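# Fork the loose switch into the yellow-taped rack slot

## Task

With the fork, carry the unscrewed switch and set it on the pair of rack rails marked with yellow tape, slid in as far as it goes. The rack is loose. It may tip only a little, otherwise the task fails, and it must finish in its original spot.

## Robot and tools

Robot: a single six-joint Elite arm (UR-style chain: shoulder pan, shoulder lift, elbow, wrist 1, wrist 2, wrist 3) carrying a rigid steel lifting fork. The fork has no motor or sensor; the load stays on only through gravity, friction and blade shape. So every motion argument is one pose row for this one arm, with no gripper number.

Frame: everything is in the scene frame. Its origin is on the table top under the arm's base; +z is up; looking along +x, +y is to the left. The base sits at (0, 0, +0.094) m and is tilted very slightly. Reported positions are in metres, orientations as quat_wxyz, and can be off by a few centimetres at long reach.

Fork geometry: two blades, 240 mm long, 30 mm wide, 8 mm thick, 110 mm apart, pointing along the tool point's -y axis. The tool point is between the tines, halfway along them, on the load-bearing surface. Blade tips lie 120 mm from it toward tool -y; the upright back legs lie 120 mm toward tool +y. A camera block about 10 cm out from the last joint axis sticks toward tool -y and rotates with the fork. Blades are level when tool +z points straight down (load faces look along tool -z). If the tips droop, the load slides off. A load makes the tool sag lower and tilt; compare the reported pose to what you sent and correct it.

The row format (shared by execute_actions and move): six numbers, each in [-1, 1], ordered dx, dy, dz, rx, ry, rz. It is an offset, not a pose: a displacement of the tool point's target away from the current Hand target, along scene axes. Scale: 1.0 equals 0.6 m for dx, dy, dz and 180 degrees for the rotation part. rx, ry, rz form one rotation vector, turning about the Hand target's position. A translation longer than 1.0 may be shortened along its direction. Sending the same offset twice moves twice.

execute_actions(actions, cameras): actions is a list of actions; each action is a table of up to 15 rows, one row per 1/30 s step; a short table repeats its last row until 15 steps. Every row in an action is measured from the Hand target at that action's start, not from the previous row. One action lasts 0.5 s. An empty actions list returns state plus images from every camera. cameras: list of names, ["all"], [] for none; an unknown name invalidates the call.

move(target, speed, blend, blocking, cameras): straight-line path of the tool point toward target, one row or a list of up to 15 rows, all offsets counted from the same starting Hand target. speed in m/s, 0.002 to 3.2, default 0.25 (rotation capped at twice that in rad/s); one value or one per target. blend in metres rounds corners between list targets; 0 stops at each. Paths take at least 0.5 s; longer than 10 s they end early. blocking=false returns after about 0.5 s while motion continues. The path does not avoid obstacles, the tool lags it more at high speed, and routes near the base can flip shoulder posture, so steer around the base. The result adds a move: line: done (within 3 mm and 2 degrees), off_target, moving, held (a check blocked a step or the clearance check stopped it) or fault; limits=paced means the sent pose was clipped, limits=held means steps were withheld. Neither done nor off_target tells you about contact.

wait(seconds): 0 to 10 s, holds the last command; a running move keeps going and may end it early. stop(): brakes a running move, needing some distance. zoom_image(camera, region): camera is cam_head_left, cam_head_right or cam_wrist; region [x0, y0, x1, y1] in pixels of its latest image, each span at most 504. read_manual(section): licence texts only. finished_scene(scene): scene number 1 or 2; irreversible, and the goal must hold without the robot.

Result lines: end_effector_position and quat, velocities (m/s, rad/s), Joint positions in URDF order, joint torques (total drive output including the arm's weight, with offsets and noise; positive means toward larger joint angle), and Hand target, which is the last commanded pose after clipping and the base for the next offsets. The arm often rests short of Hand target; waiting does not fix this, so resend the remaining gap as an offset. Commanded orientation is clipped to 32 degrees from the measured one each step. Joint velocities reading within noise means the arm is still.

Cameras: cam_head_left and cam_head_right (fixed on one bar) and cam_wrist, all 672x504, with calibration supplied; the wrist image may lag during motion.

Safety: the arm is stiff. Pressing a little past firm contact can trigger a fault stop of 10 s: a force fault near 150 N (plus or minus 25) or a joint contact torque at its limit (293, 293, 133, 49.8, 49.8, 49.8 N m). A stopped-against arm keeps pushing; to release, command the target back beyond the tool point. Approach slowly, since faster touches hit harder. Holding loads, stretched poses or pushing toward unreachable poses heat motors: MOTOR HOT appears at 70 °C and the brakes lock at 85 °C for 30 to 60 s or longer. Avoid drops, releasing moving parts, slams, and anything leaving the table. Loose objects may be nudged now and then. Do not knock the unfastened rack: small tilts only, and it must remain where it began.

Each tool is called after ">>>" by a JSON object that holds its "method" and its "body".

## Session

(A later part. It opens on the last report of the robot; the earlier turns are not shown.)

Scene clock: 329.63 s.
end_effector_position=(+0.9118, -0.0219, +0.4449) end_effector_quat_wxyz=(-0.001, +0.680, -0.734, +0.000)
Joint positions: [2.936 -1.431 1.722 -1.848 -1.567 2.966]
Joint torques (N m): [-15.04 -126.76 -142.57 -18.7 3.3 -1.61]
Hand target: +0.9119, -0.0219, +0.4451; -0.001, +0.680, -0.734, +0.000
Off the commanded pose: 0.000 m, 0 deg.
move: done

>>> {"method": "move", "body": {"target": [0, 0, 0.006, 0, 0, 0], "speed": 0.03, "cameras": ["all"]}}

>>> {"method": "zoom_image", "body": {"camera": "cam_head_right", "region": [290, 70, 460, 240]}}

>>> {"method": "zoom_image", "body": {"camera": "cam_wrist", "region": [190, 0, 560, 120]}}

Scene clock: 335.87 s.
end_effector_position=(+0.9119, -0.0219, +0.4485) end_effector_quat_wxyz=(-0.001, +0.680, -0.734, +0.000)
Joint positions: [2.936 -1.432 1.717 -1.842 -1.567 2.966]
Joint torques (N m): [-15.87 -126.92 -143.76 -18.74 3.38 -1.6]
Hand target: +0.9119, -0.0219, +0.4487; -0.001, +0.680, -0.734, +0.000
Off the commanded pose: 0.000 m, 0 deg.
move: done
camera_calibration:
cam_wrist: T_world_to_cam=[[-0.0890794, -0.995646, -0.0274571, 0.0812568], [-0.935411, 0.074157, 0.345697, 0.570871], [-0.342156, 0.0564782, -0.937944, 0.828286], [0, 0, 0, 1]] pos_world=[0.82464, -0.00821108, 0.581769]

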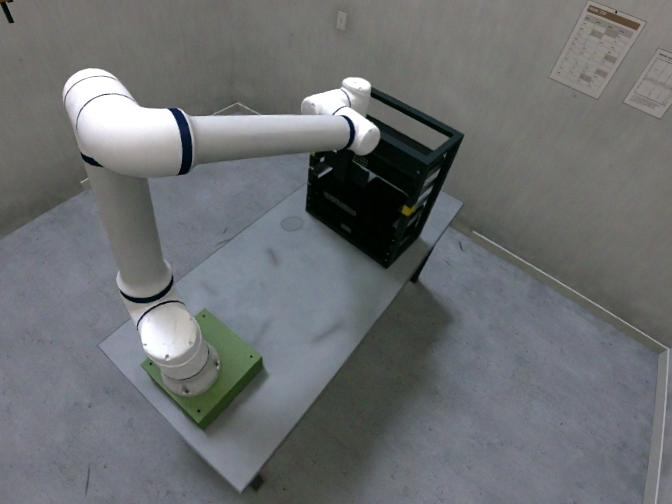

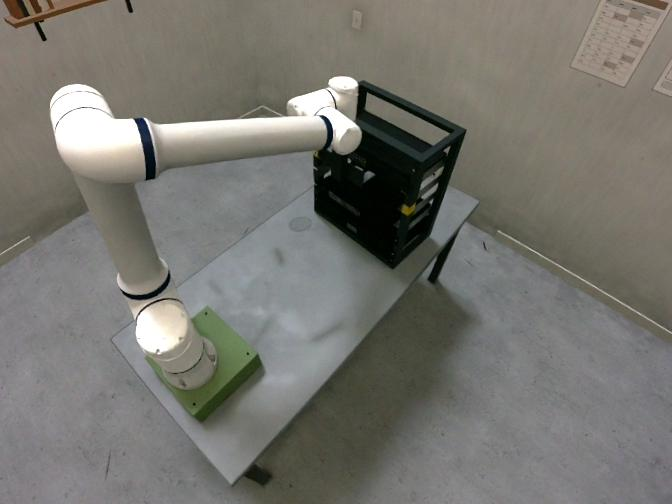

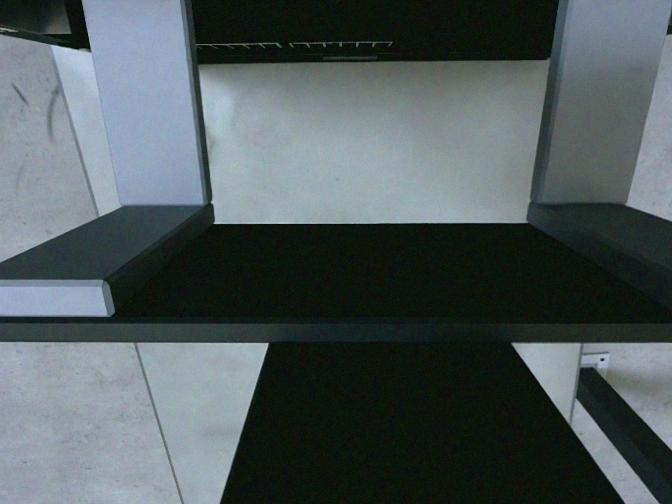

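Scaled by 2.965.

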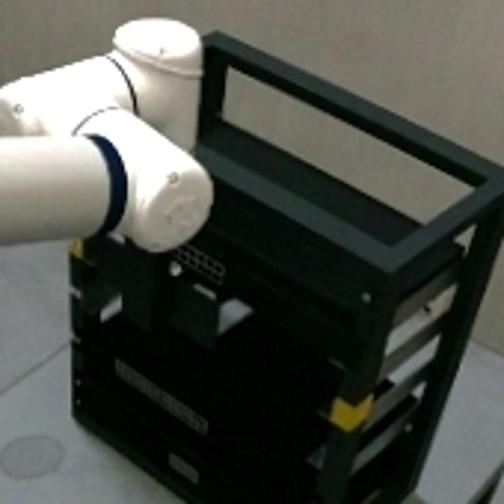

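Scaled by 1.362.

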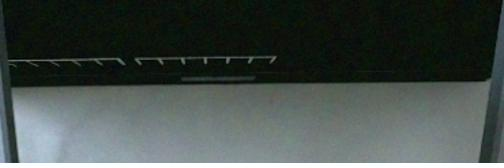

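>>> {"method": "move", "body": {"target": [-0.0831, 0.0064, 0, 0, 0, 0], "speed": 0.06, "cameras": ["all"]}}

>>> {"method": "zoom_image", "body": {"camera": "cam_head_right", "region": [290, 70, 460, 240]}}

>>> {"method": "zoom_image", "body": {"camera": "cam_head_left", "region": [290, 70, 460, 240]}}

Scene clock: 340.47 s.
end_effector_position=(+0.8622, -0.0181, +0.4487) end_effector_quat_wxyz=(-0.001, +0.680, -0.734, +0.000)
Joint positions: [2.924 -1.514 1.806 -1.849 -1.567 2.954]
Joint torques (N m): [-22.36 -117.54 -118.37 -23.69 0.13 -2.17]
Hand target: +0.8620, -0.0181, +0.4487; -0.001, +0.680, -0.734, +0.000
Off the commanded pose: 0.000 m, 0 deg.
move: done
camera_calibration:
cam_wrist: T_world_to_cam=[[-0.0890794, -0.995646, -0.0274571, 0.0806185], [-0.935411, 0.074157, 0.345697, 0.52403], [-0.342156, 0.0564782, -0.937944, 0.811254], [0, 0, 0, 1]] pos_world=[0.77494, -0.00441108, 0.581969]

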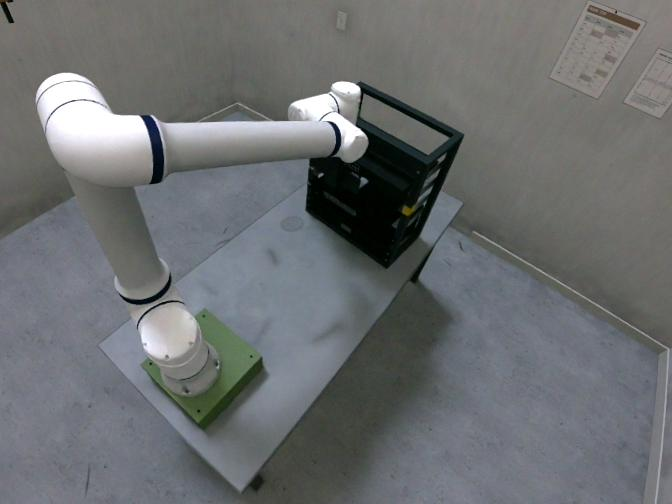

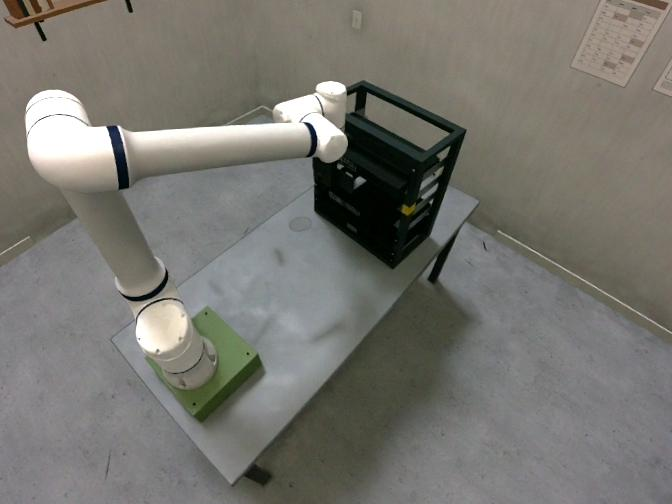

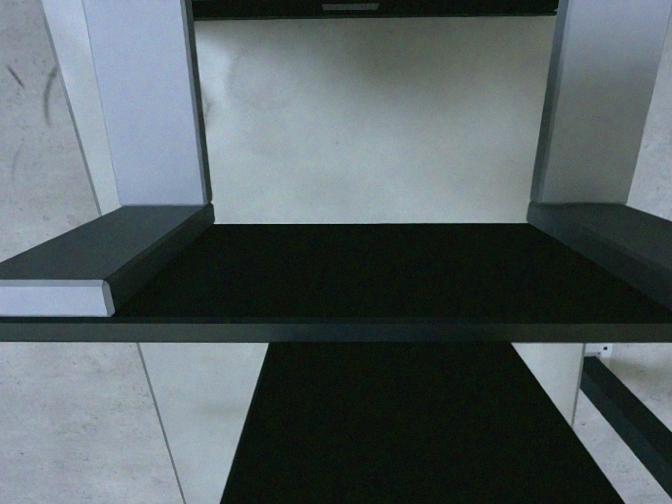

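Scaled by 2.965.

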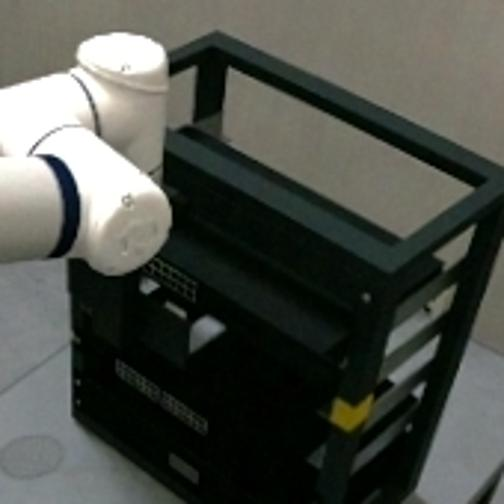

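Scaled by 2.965.

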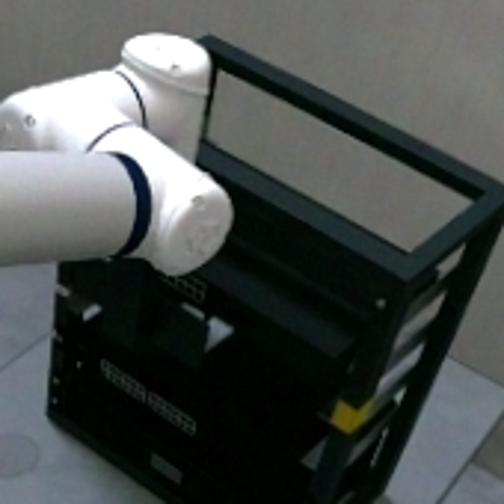

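>>> {"method": "move", "body": {"target": [-0.4321, 0.0332, 0, 0, 0, 0], "speed": 0.1, "cameras": ["all"]}}

>>> {"method": "zoom_image", "body": {"camera": "cam_head_right", "region": [260, 70, 460, 270]}}

>>> {"method": "zoom_image", "body": {"camera": "cam_head_left", "region": [260, 70, 460, 270]}}

Scene clock: 346.87 s.
end_effector_position=(+0.6029, +0.0018, +0.4487) end_effector_quat_wxyz=(-0.001, +0.680, -0.734, +0.000)
Joint positions: [2.813 -1.992 2.183 -1.747 -1.568 2.842]
Joint torques (N m): [-21.72 -57 -120.44 -17.88 3.49 -2.24]
Hand target: +0.6027, +0.0018, +0.4487; -0.001, +0.680, -0.734, +0.000
Off the commanded pose: 0.000 m, 0 deg.
move: done
camera_calibration:
cam_wrist: T_world_to_cam=[[-0.0890794, -0.995646, -0.0274571, 0.0773425], [-0.935411, 0.074157, 0.345697, 0.280096], [-0.342156, 0.0564782, -0.937944, 0.721443], [0, 0, 0, 1]] pos_world=[0.51574, 0.0154889, 0.581969]

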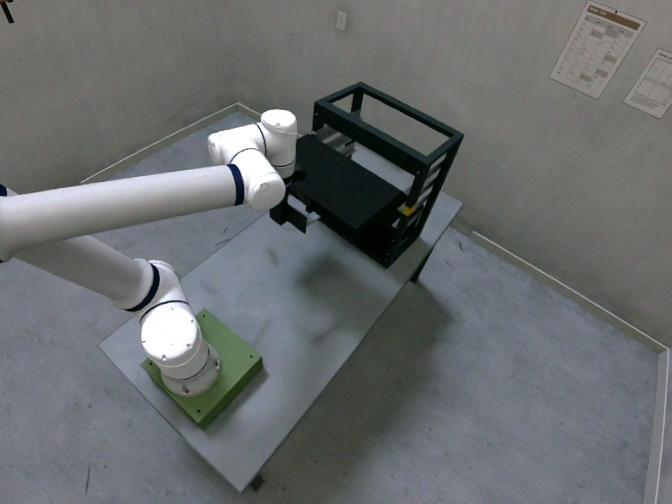

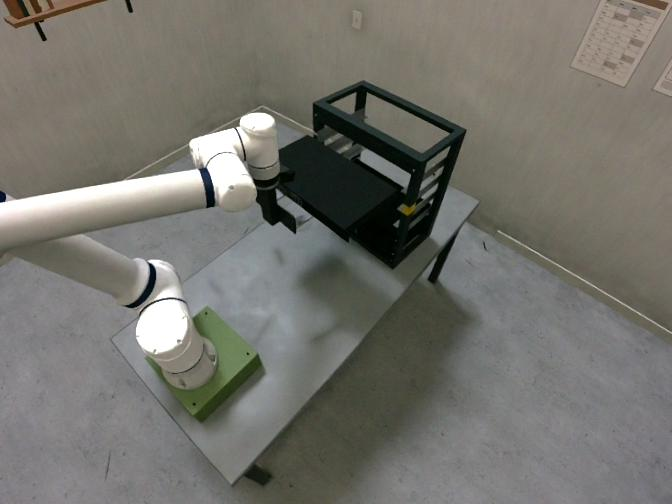

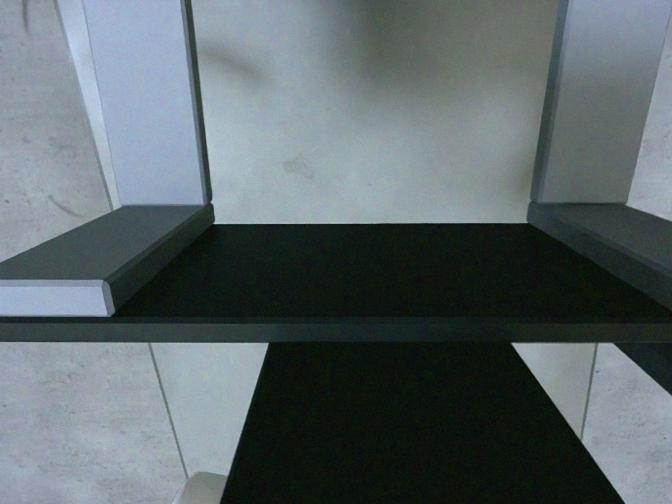

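Scaled by 2.520.

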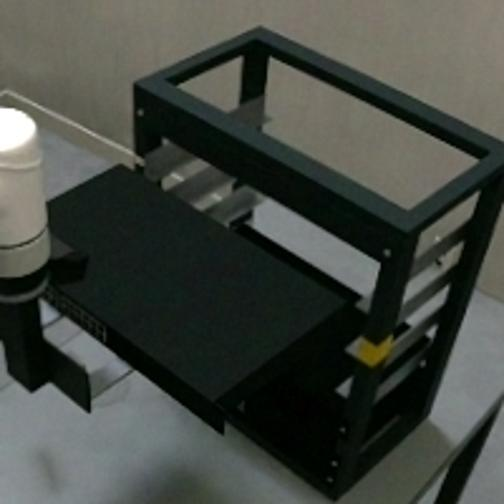

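Scaled by 2.520.

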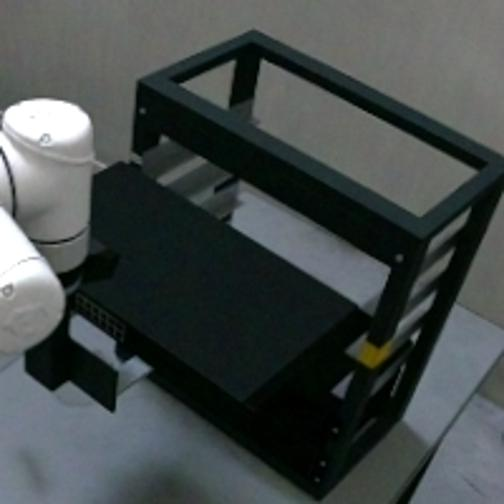

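>>> {"method": "move", "body": {"target": [0, 0, -0.1482, 0, 0, 0], "speed": 0.1, "cameras": ["all"]}}

>>> {"method": "zoom_image", "body": {"camera": "cam_head_right", "region": [260, 70, 460, 270]}}

>>> {"method": "zoom_image", "body": {"camera": "cam_head_left", "region": [260, 70, 460, 270]}}

Scene clock: 353.37 s.
end_effector_position=(+0.6027, +0.0018, +0.3600) end_effector_quat_wxyz=(-0.001, +0.680, -0.734, +0.000)
Joint positions: [2.813 -1.943 2.317 -1.93 -1.568 2.843]
Joint torques (N m): [10.28 -31.16 -114.5 -23.34 2.2 3.16]
Hand target: +0.6027, +0.0018, +0.3598; -0.001, +0.680, -0.734, +0.000
Off the commanded pose: 0.000 m, 0 deg.
move: done
camera_calibration:
cam_wrist: T_world_to_cam=[[-0.0890794, -0.995646, -0.0274571, 0.0748865], [-0.935411, 0.074157, 0.345697, 0.310606], [-0.342156, 0.0564782, -0.937944, 0.638085], [0, 0, 0, 1]] pos_world=[0.51554, 0.0154889, 0.493169]

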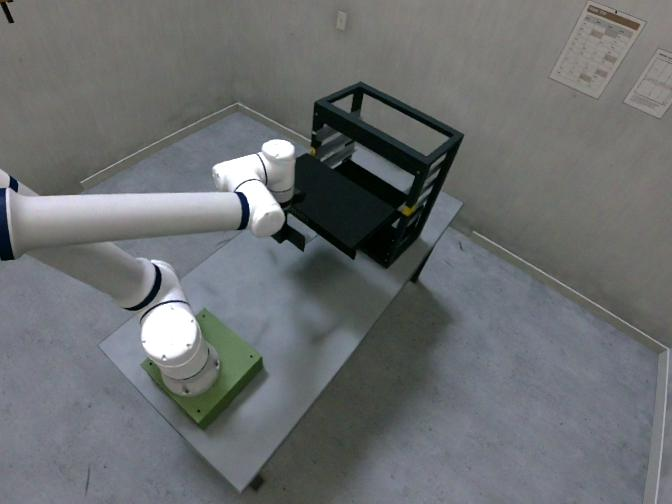

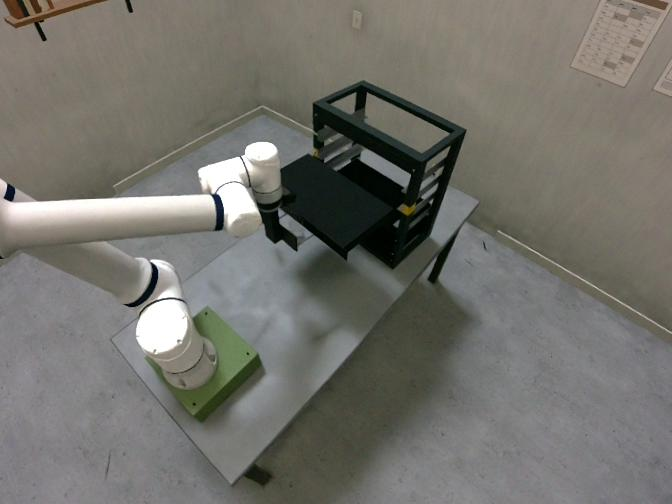

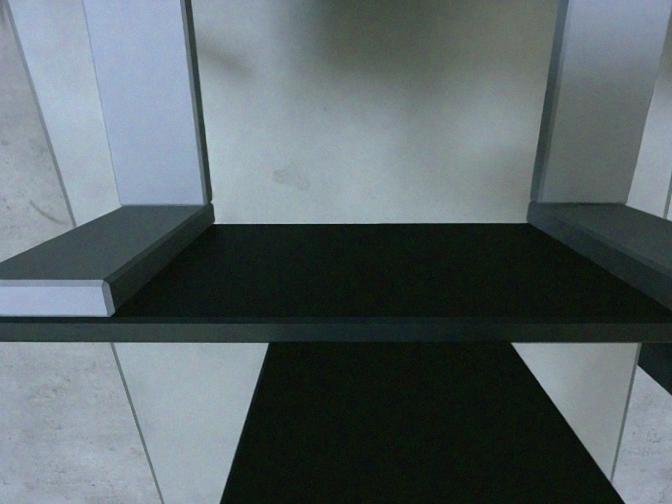

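Scaled by 2.520.

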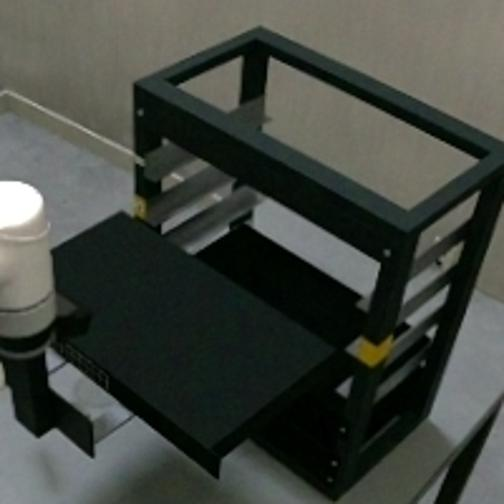

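Scaled by 2.520.

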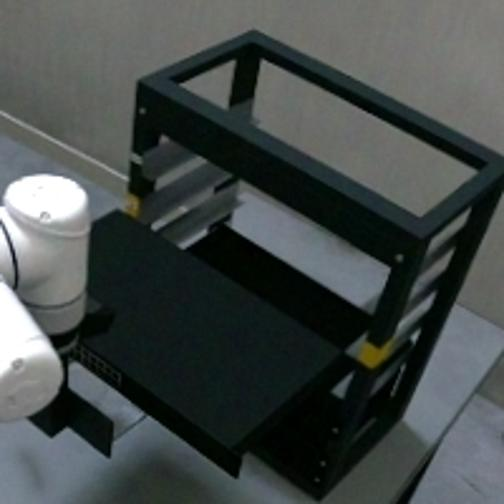

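>>> {"method": "move", "body": {"target": [0.4487, -0.0345, 0, 0, 0, 0], "speed": 0.08, "cameras": ["all"]}}

>>> {"method": "zoom_image", "body": {"camera": "cam_head_right", "region": [260, 70, 460, 270]}}

>>> {"method": "zoom_image", "body": {"camera": "cam_head_left", "region": [260, 70, 460, 270]}}

Scene clock: 361.73 s.
end_effector_position=(+0.8718, -0.0189, +0.3598) end_effector_quat_wxyz=(-0.001, +0.680, -0.734, +0.000)
Joint positions: [2.927 -1.446 1.898 -2.01 -1.567 2.956]
Joint torques (N m): [10.52 -92.43 -135.5 -18.46 1.83 3.4]
Hand target: +0.8720, -0.0189, +0.3598; -0.001, +0.680, -0.734, +0.000
Off the commanded pose: 0.000 m, 0 deg.
move: done
camera_calibration:
cam_wrist: T_world_to_cam=[[-0.0891126, -0.99564, -0.0275508, 0.0783084], [-0.935409, 0.0741556, 0.345704, 0.563796], [-0.342154, 0.0565779, -0.937939, 0.731197], [0, 0, 0, 1]] pos_world=[0.78454, -0.00521123, 0.493069]

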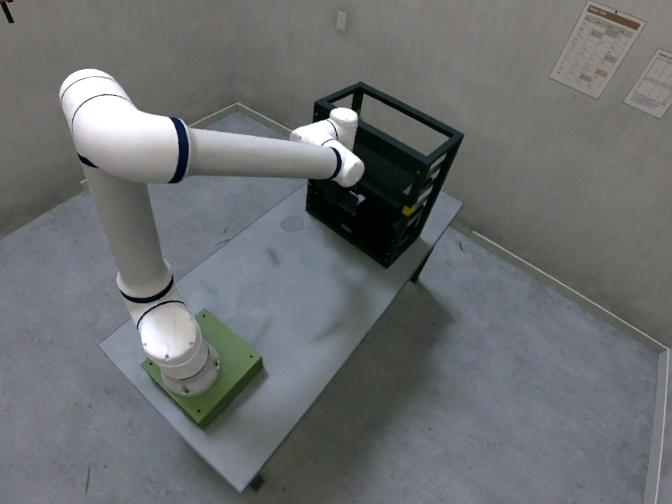

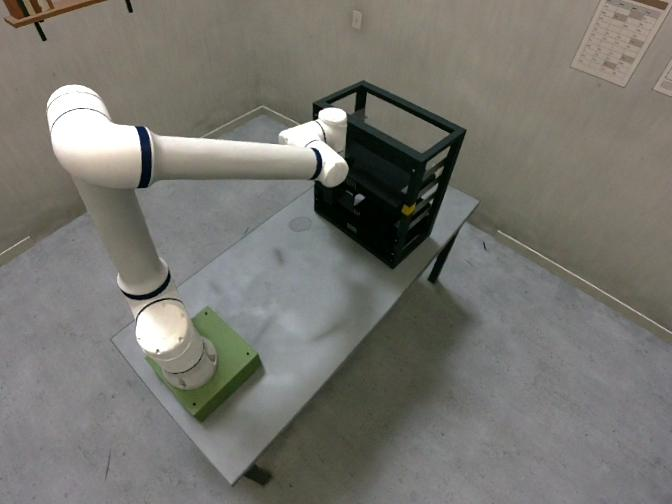

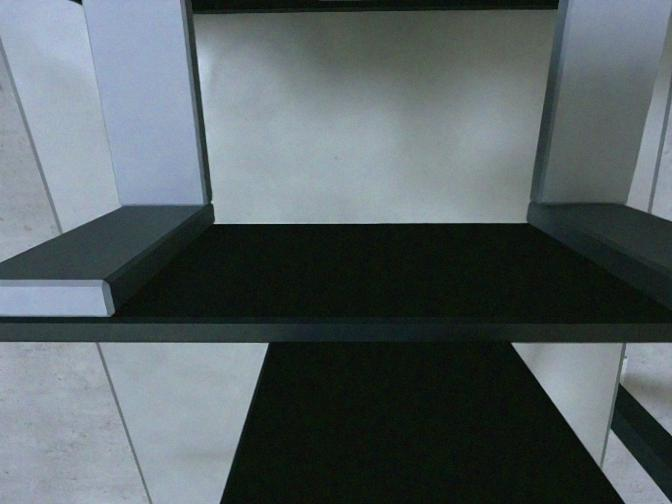

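Scaled by 2.520.

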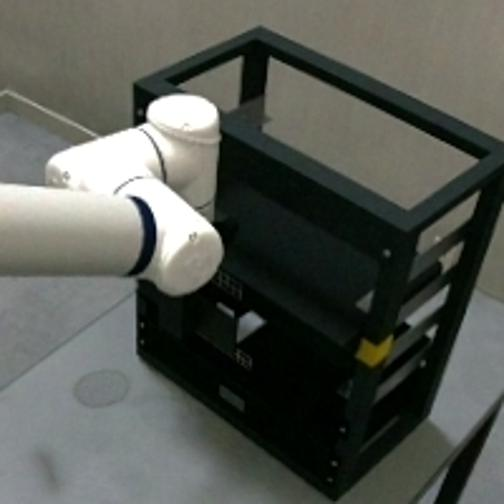

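Scaled by 2.520.

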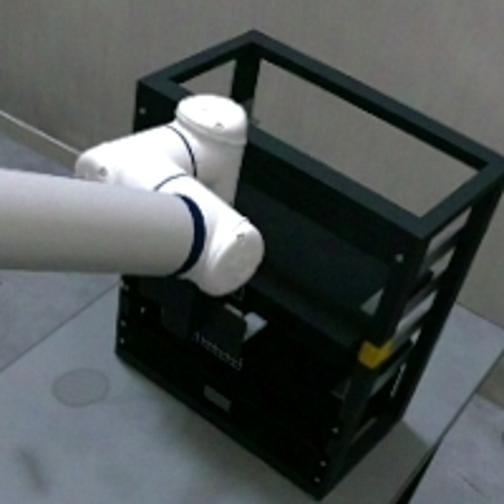

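>>> {"method": "move", "body": {"target": [0.0632, -0.00485, 0, 0, 0, 0], "speed": 0.05, "cameras": ["cam_head_left", "cam_head_right"]}}

>>> {"method": "zoom_image", "body": {"camera": "cam_head_right", "region": [360, 160, 440, 240]}}

>>> {"method": "zoom_image", "body": {"camera": "cam_head_left", "region": [360, 160, 440, 240]}}

Scene clock: 366.63 s.
end_effector_position=(+0.9097, -0.0218, +0.3598) end_effector_quat_wxyz=(-0.001, +0.680, -0.734, +0.000)
Joint positions: [2.936 -1.385 1.828 -2 -1.566 2.966]
Joint torques (N m): [9.92 -101.56 -136.31 -18.42 2.78 3.34]
Hand target: +0.9099, -0.0218, +0.3598; -0.001, +0.680, -0.734, +0.000
Off the commanded pose: 0.000 m, 0 deg.
move: done
Images, in order (width x height): cam_head_left 672x504, cam_head_right 672x504.

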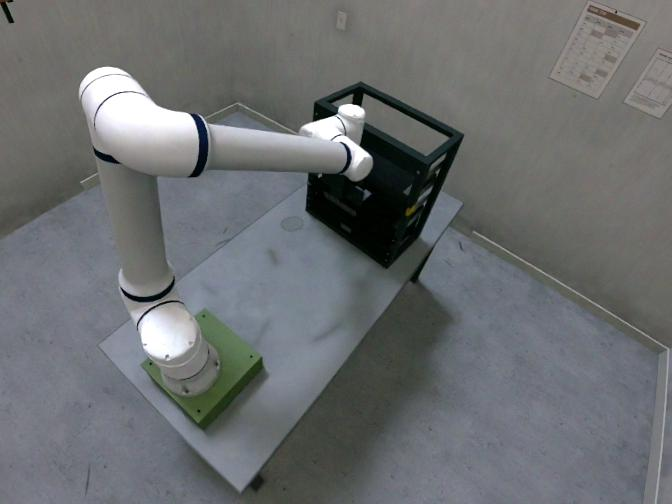

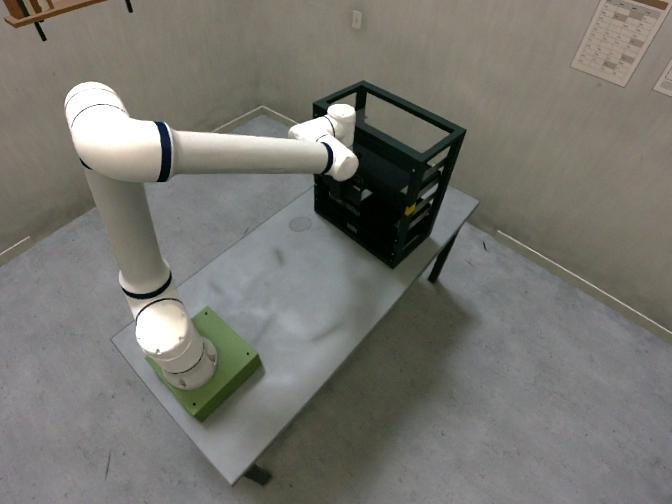

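Scaled by 6.300.

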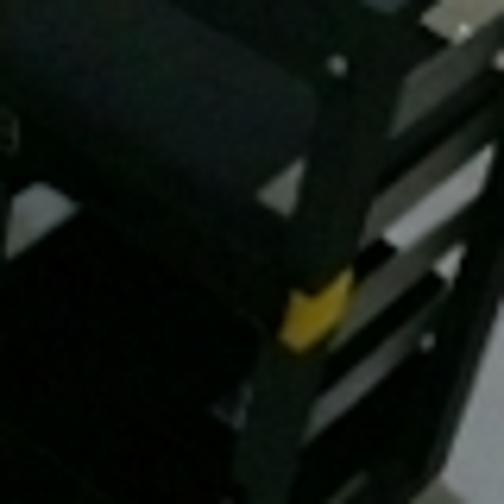

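Scaled by 6.300.

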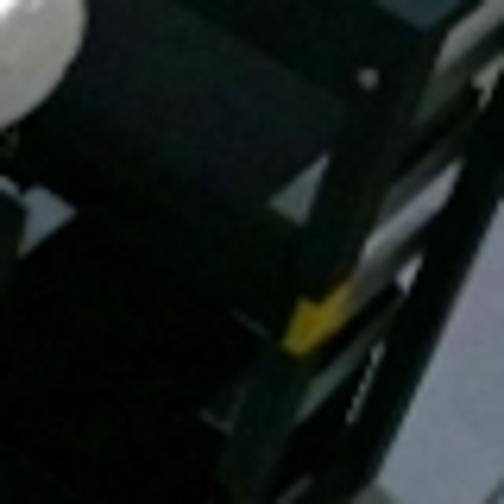

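>>> {"method": "move", "body": {"target": [0, 0, -0.0117, 0, 0, 0], "speed": 0.03}}

>>> {"method": "move", "body": {"target": [0, 0, -0.00333, 0, 0, 0], "speed": 0.01}}

>>> {"method": "move", "body": {"target": [0, 0, -0.00333, 0, 0, 0], "speed": 0.01}}

>>> {"method": "move", "body": {"target": [0, 0, -0.00333, 0, 0, 0], "speed": 0.01}}

Scene clock: 370.63 s.
end_effector_position=(+0.9099, -0.0218, +0.3529) end_effector_quat_wxyz=(-0.001, +0.680, -0.734, +0.000)
Joint positions: [2.936 -1.38 1.835 -2.012 -1.567 2.966]
Joint torques (N m): [9.12 -101.04 -112.42 -23.62 1.06 3.3]
Hand target: +0.9099, -0.0218, +0.3527; -0.001, +0.680, -0.734, +0.000
Off the commanded pose: 0.000 m, 0 deg.
move: done

Scene clock: 371.33 s.
end_effector_position=(+0.9099, -0.0218, +0.3510) end_effector_quat_wxyz=(-0.001, +0.680, -0.734, +0.000)
Joint positions: [2.936 -1.379 1.837 -2.016 -1.567 2.966]
Joint torques (N m): [6.78 -81.21 -86.59 -13.9 1.08 2.73]
Hand target: +0.9099, -0.0218, +0.3508; -0.001, +0.680, -0.734, +0.000
Off the commanded pose: 0.000 m, 0 deg.
move: done

Scene clock: 372.03 s.
end_effector_position=(+0.9099, -0.0218, +0.3489) end_effector_quat_wxyz=(-0.001, +0.680, -0.734, +0.000)
Joint positions: [2.936 -1.377 1.839 -2.019 -1.567 2.966]
Joint torques (N m): [5.88 -64.28 -69.53 -10.42 1.01 2.38]
Hand target: +0.9099, -0.0218, +0.3488; -0.001, +0.680, -0.734, +0.000
Off the commanded pose: 0.000 m, 0 deg.
move: done

Scene clock: 372.73 s.
end_effector_position=(+0.9099, -0.0218, +0.3469) end_effector_quat_wxyz=(-0.001, +0.680, -0.734, +0.000)
Joint positions: [2.936 -1.376 1.841 -2.023 -1.567 2.966]
Joint torques (N m): [8.01 -64.02 -69.48 -10.15 0.9 2.94]
Hand target: +0.9099, -0.0218, +0.3468; -0.001, +0.680, -0.734, +0.000
Off the commanded pose: 0.000 m, 0 deg.
move: done

>>> {"method": "move", "body": {"target": [[0,0,-0.0183,0,0,0],[-0.382, 0.0294, -0.0183, 0, 0, 0],[-0.382, 0.0294, 0.0487, 0, 0, 0]], "speed": [0.03, 0.12, 0.12], "blend": [0, 0.01, 0], "cameras": ["all"]}}

>>> {"method": "zoom_image", "body": {"camera": "cam_head_right", "region": [290, 100, 460, 270]}}

>>> {"method": "zoom_image", "body": {"camera": "cam_head_left", "region": [290, 100, 460, 270]}}

Scene clock: 385.10 s.
end_effector_position=(+0.6807, -0.0042, +0.3758) end_effector_quat_wxyz=(-0.001, +0.680, -0.734, +0.000)
Joint positions: [2.858 -1.793 2.19 -1.954 -1.568 2.888]
Joint torques (N m): [-21.39 -50.61 -96.76 -4.94 1 -2.25]
Hand target: +0.6807, -0.0042, +0.3760; -0.001, +0.680, -0.734, +0.000
Off the commanded pose: 0.000 m, 0 deg.
move: done
camera_calibration:
cam_wrist: T_world_to_cam=[[-0.0890794, -0.995646, -0.0274571, 0.0762885], [-0.935411, 0.074157, 0.345697, 0.378423], [-0.342156, 0.0564782, -0.937944, 0.679991], [0, 0, 0, 1]] pos_world=[0.59344, 0.00948892, 0.509069]

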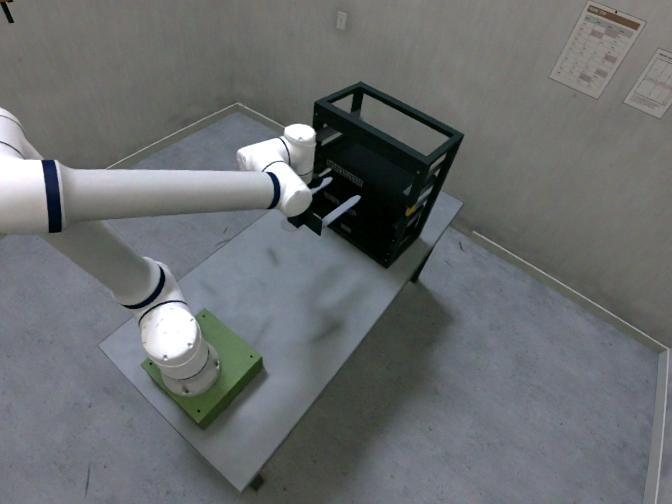

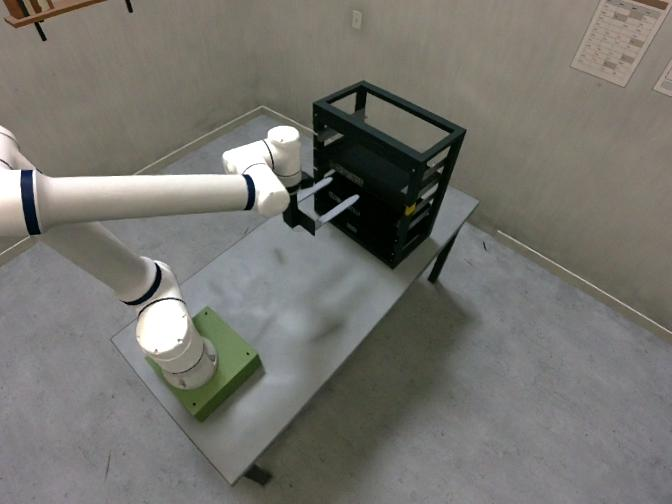

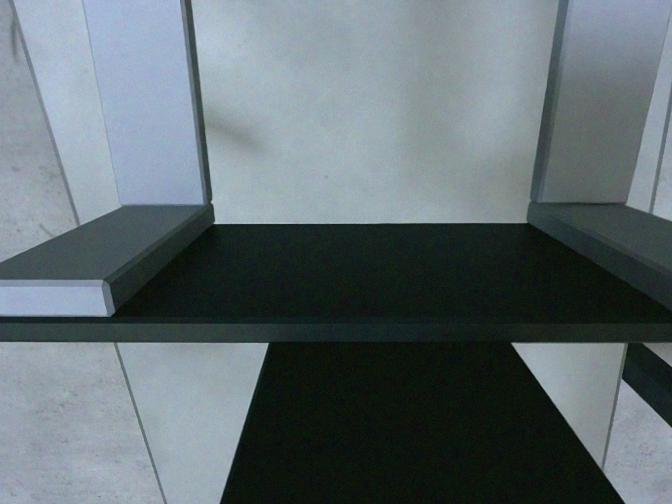

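Scaled by 2.965.

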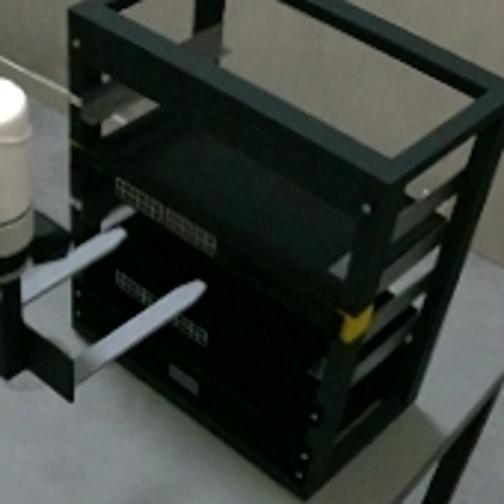

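Scaled by 2.965.

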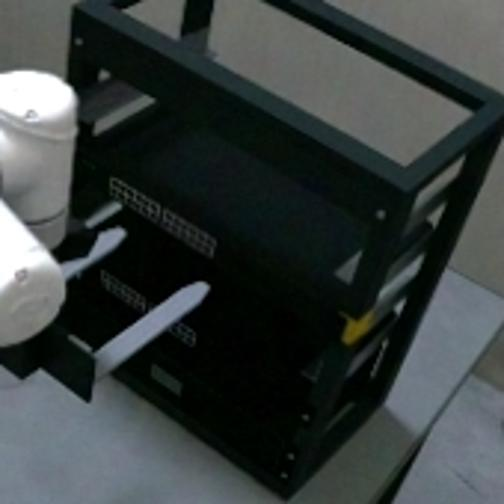

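>>> {"method": "move", "body": {"target": [0.0831, -0.0064, 0, 0, 0, 0], "speed": 0.08}}

>>> {"method": "move", "body": {"target": [0.00831, -0.00064, 0, 0, 0, 0], "speed": 0.02}}

>>> {"method": "move", "body": {"target": [0.00831, -0.00064, 0, 0, 0, 0], "speed": 0.02}}

>>> {"method": "move", "body": {"target": [0.005, -0.00038, 0, 0, 0, 0], "speed": 0.02}}

Scene clock: 390.10 s.
end_effector_position=(+0.7304, -0.0080, +0.3760) end_effector_quat_wxyz=(-0.001, +0.680, -0.734, +0.000)
Joint positions: [2.881 -1.699 2.116 -1.974 -1.567 2.91]
Joint torques (N m): [10.72 -33.09 -95.89 -10.37 0.63 3.36]
Hand target: +0.7305, -0.0080, +0.3760; -0.001, +0.680, -0.734, +0.000
Off the commanded pose: 0.000 m, 0 deg.
move: done

Scene clock: 390.83 s.
end_effector_position=(+0.7353, -0.0084, +0.3760) end_effector_quat_wxyz=(-0.001, +0.680, -0.734, +0.000)
Joint positions: [2.883 -1.69 2.108 -1.976 -1.567 2.912]
Joint torques (N m): [10.98 -32.01 -96.12 -10.3 -0.2 3.64]
Hand target: +0.7355, -0.0084, +0.3760; -0.001, +0.680, -0.734, +0.000
Off the commanded pose: 0.000 m, 0 deg.
move: done

Scene clock: 391.57 s.
end_effector_position=(+0.7403, -0.0088, +0.3760) end_effector_quat_wxyz=(-0.001, +0.680, -0.734, +0.000)
Joint positions: [2.885 -1.681 2.1 -1.977 -1.567 2.914]
Joint torques (N m): [9.36 -31.19 -95.86 -10.33 1.08 3.19]
Hand target: +0.7405, -0.0088, +0.3760; -0.001, +0.680, -0.734, +0.000
Off the commanded pose: 0.000 m, 0 deg.
move: done

Scene clock: 392.27 s.
end_effector_position=(+0.7434, -0.0090, +0.3760) end_effector_quat_wxyz=(-0.001, +0.680, -0.734, +0.000)
Joint positions: [2.886 -1.675 2.096 -1.978 -1.567 2.916]
Joint torques (N m): [10.5 -33.91 -95.03 -10.29 1.97 3.19]
Hand target: +0.7435, -0.0090, +0.3760; -0.001, +0.680, -0.734, +0.000
Off the commanded pose: 0.000 m, 0 deg.
move: done

>>> {"method": "move", "body": {"target": [0.00332, -0.00026, 0, 0, 0, 0], "speed": 0.02}}

>>> {"method": "move", "body": {"target": [0.00332, -0.00026, 0, 0, 0, 0], "speed": 0.02}}

>>> {"method": "move", "body": {"target": [0.00332, -0.00026, 0, 0, 0, 0], "speed": 0.02, "cameras": ["cam_head_left", "cam_head_right"]}}

>>> {"method": "zoom_image", "body": {"camera": "cam_head_right", "region": [300, 140, 440, 230]}}

>>> {"method": "zoom_image", "body": {"camera": "cam_head_left", "region": [300, 140, 440, 230]}}

Scene clock: 396.93 s.
end_effector_position=(+0.7454, -0.0091, +0.3759) end_effector_quat_wxyz=(-0.001, +0.680, -0.733, +0.000)
Joint positions: [2.887 -1.671 2.093 -1.978 -1.567 2.916]
Joint torques (N m): [4.37 -32.43 -109.76 -14.44 1.97 5.64]
Hand target: +0.7455, -0.0092, +0.3760; -0.001, +0.680, -0.734, +0.000
Off the commanded pose: 0.000 m, 0 deg.
move: done

Scene clock: 397.63 s.
end_effector_position=(+0.7474, -0.0093, +0.3760) end_effector_quat_wxyz=(-0.001, +0.680, -0.734, +0.000)
Joint positions: [2.887 -1.668 2.089 -1.979 -1.567 2.917]
Joint torques (N m): [6.44 -32.13 -109.72 -16.43 2.16 4.5]
Hand target: +0.7475, -0.0093, +0.3760; -0.001, +0.680, -0.734, +0.000
Off the commanded pose: 0.000 m, 0 deg.
move: done

Scene clock: 398.33 s.
end_effector_position=(+0.7494, -0.0095, +0.3760) end_effector_quat_wxyz=(-0.001, +0.680, -0.734, +0.000)
Joint positions: [2.888 -1.664 2.086 -1.979 -1.567 2.918]
Joint torques (N m): [9.53 -34.08 -109.84 -16.58 2.18 3.53]
Hand target: +0.7495, -0.0095, +0.3760; -0.001, +0.680, -0.734, +0.000
Off the commanded pose: 0.000 m, 0 deg.
move: done
Images, in order (width x height): cam_head_left 672x504, cam_head_right 672x504.

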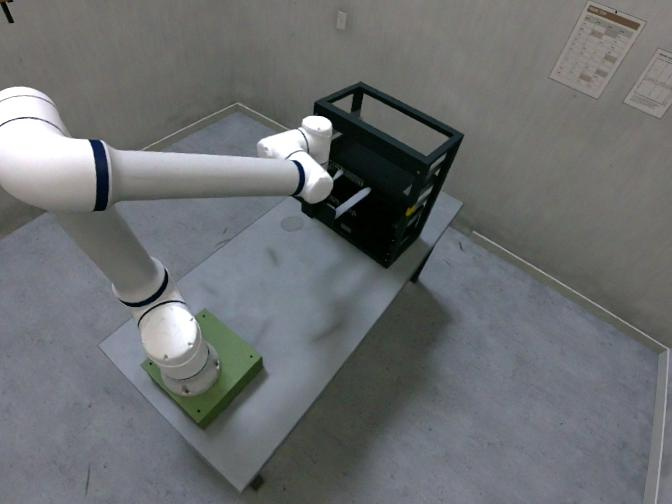

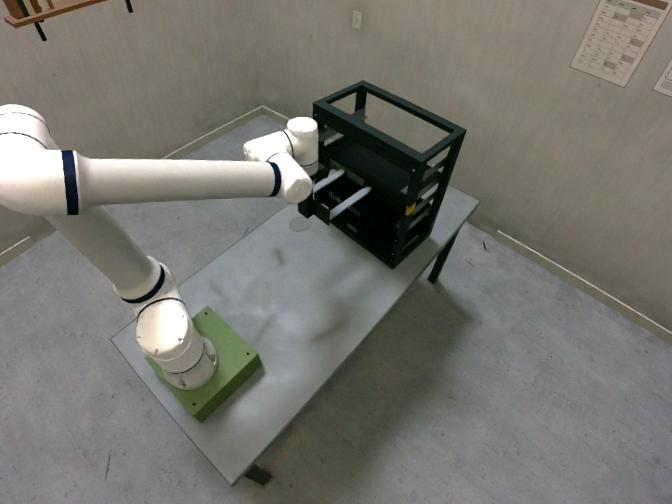

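Scaled by 3.600.

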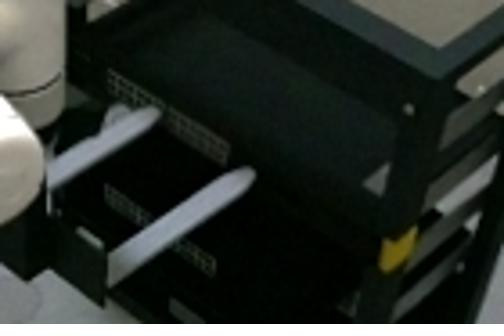

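Scaled by 3.600.

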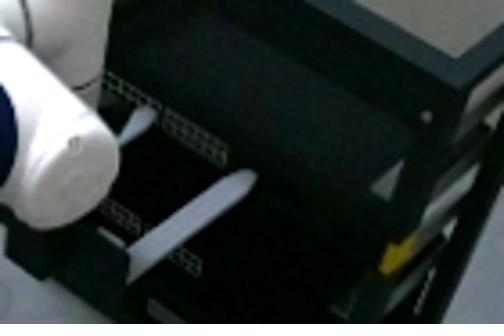

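>>> {"method": "move", "body": {"target": [0.0025, -0.00019, 0, 0, 0, 0], "speed": 0.02}}

>>> {"method": "move", "body": {"target": [0.0025, -0.00019, 0, 0, 0, 0], "speed": 0.02}}

Scene clock: 402.80 s.
end_effector_position=(+0.7509, -0.0096, +0.3760) end_effector_quat_wxyz=(-0.001, +0.680, -0.734, +0.000)
Joint positions: [2.889 -1.662 2.084 -1.979 -1.567 2.918]
Joint torques (N m): [9.36 -34.53 -109.77 -16.48 2.28 3.4]
Hand target: +0.7510, -0.0096, +0.3760; -0.001, +0.680, -0.734, +0.000
Off the commanded pose: 0.000 m, 0 deg.
move: done

Scene clock: 403.50 s.
end_effector_position=(+0.7524, -0.0097, +0.3760) end_effector_quat_wxyz=(-0.001, +0.680, -0.734, +0.000)
Joint positions: [2.889 -1.659 2.082 -1.98 -1.567 2.919]
Joint torques (N m): [8.78 -20.98 -117.79 -20 2.58 6.17]
Hand target: +0.7525, -0.0097, +0.3760; -0.001, +0.680, -0.734, +0.000
Off the commanded pose: 0.000 m, 0 deg.
move: done

>>> {"method": "move", "body": {"target": [0.0013, -0.0001, 0, 0, 0, 0], "speed": 0.02, "cameras": ["cam_head_left", "cam_head_right"]}}

>>> {"method": "zoom_image", "body": {"camera": "cam_head_right", "region": [300, 120, 440, 270]}}

Scene clock: 407.63 s.
end_effector_position=(+0.7531, -0.0097, +0.3759) end_effector_quat_wxyz=(-0.001, +0.680, -0.734, +0.000)
Joint positions: [2.889 -1.657 2.08 -1.98 -1.567 2.919]
Joint torques (N m): [2.34 -10.59 -141.23 -31.26 4.2 9.29]
Hand target: +0.7533, -0.0098, +0.3760; -0.001, +0.680, -0.734, +0.000
Off the commanded pose: 0.000 m, 0 deg.
move: done
Images, in order (width x height): cam_head_left 672x504, cam_head_right 672x504.

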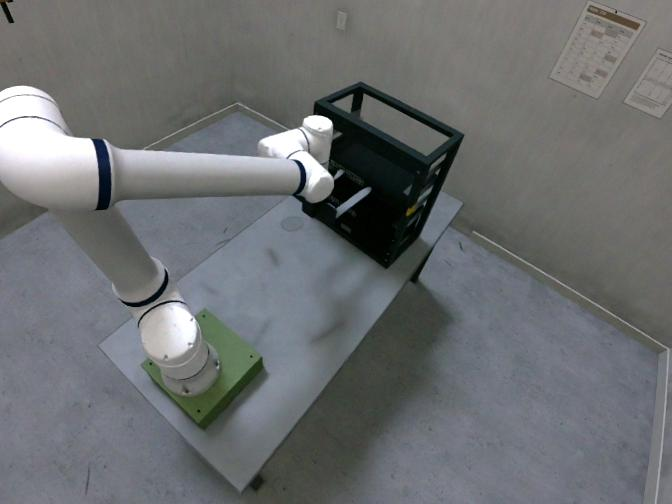

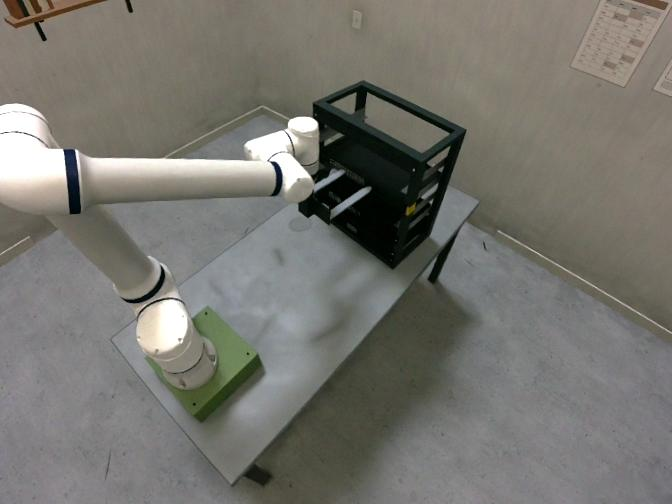

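Scaled by 3.360.

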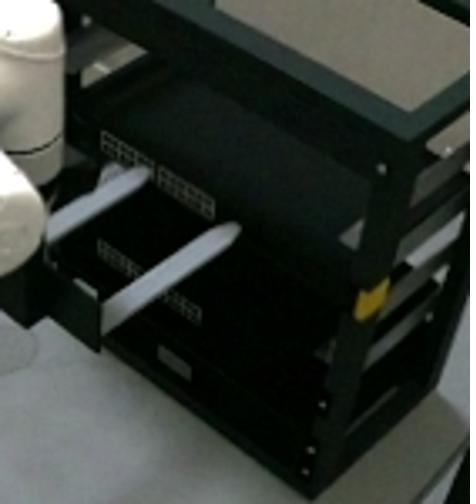

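>>> {"method": "move", "body": {"target": [-0.1, 0.0077, 0, 0, 0, 0], "speed": 0.1, "cameras": ["cam_head_left", "cam_head_right"]}}

>>> {"method": "zoom_image", "body": {"camera": "cam_head_right", "region": [300, 150, 440, 270]}}

>>> {"method": "zoom_image", "body": {"camera": "cam_head_left", "region": [300, 150, 440, 270]}}

Scene clock: 412.93 s.
end_effector_position=(+0.6934, -0.0052, +0.3760) end_effector_quat_wxyz=(-0.001, +0.680, -0.734, +0.000)
Joint positions: [2.864 -1.768 2.171 -1.96 -1.568 2.894]
Joint torques (N m): [-21.07 -54.48 -71.23 -5.58 -0.03 -2.3]
Hand target: +0.6933, -0.0051, +0.3760; -0.001, +0.680, -0.734, +0.000
Off the commanded pose: 0.000 m, 0 deg.
move: done
Images, in order (width x height): cam_head_left 672x504, cam_head_right 672x504.

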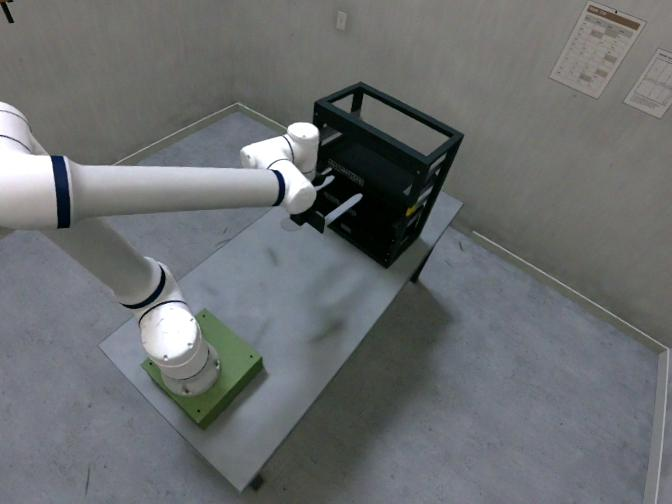

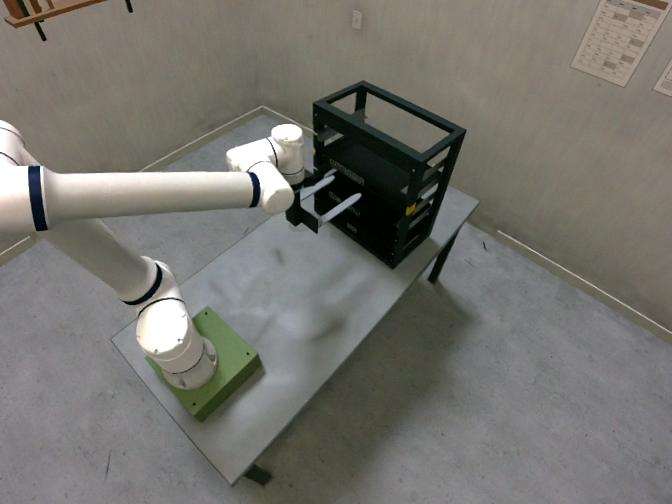

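Scaled by 3.600.

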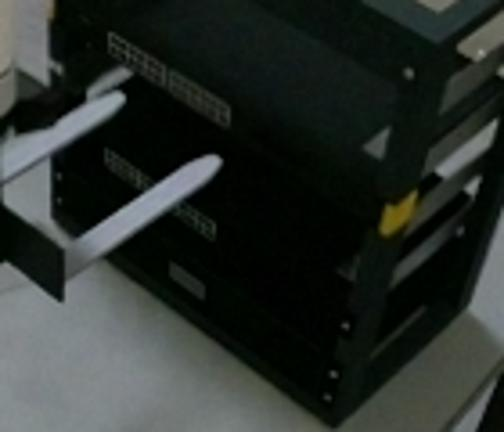

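Scaled by 3.600.

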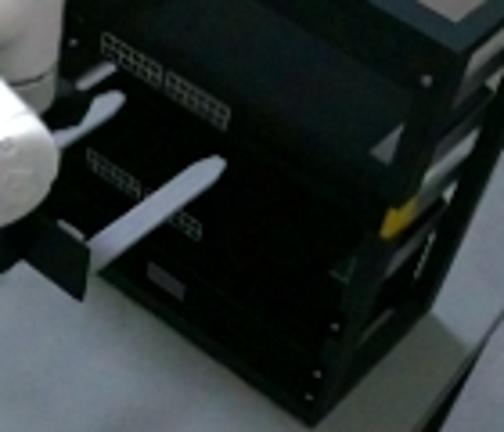

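>>> {"method": "move", "body": {"target": [[0.0167, 0.2160, 0,0,0,0],[0.1122, 0.2087, 0,0,0,0]], "speed": [0.12, 0.05]}}

>>> {"method": "move", "body": {"target": [0.0018, -0.00014, 0, 0, 0, 0], "speed": 0.02}}

>>> {"method": "move", "body": {"target": [0.0018, -0.00014, 0, 0, 0, 0], "speed": 0.02}}

Scene clock: 430.47 s.
end_effector_position=(+0.7604, +0.1201, +0.3760) end_effector_quat_wxyz=(-0.001, +0.680, -0.734, +0.000)
Joint positions: [3.106 -1.623 2.047 -1.983 -1.564 3.136]
Joint torques (N m): [10.11 -40.53 -95.6 -10.19 -2.53 3.34]
Hand target: +0.7606, +0.1201, +0.3760; -0.001, +0.680, -0.734, +0.000
Off the commanded pose: 0.000 m, 0 deg.
move: done

Scene clock: 431.17 s.
end_effector_position=(+0.7616, +0.1200, +0.3759) end_effector_quat_wxyz=(-0.001, +0.680, -0.734, +0.000)
Joint positions: [3.106 -1.621 2.045 -1.983 -1.564 3.136]
Joint torques (N m): [7.16 -35.77 -104.18 -10.6 -2.1 3.52]
Hand target: +0.7617, +0.1200, +0.3760; -0.001, +0.680, -0.734, +0.000
Off the commanded pose: 0.000 m, 0 deg.
move: done

Scene clock: 431.87 s.
end_effector_position=(+0.7626, +0.1200, +0.3759) end_effector_quat_wxyz=(+0.000, +0.680, -0.734, +0.000)
Joint positions: [3.106 -1.619 2.044 -1.983 -1.564 3.136]
Joint torques (N m): [-8.34 -18.22 -133.34 -26.99 -1.69 3.73]
Hand target: +0.7627, +0.1199, +0.3760; -0.001, +0.680, -0.734, +0.000
Off the commanded pose: 0.000 m, 0 deg.
move: done


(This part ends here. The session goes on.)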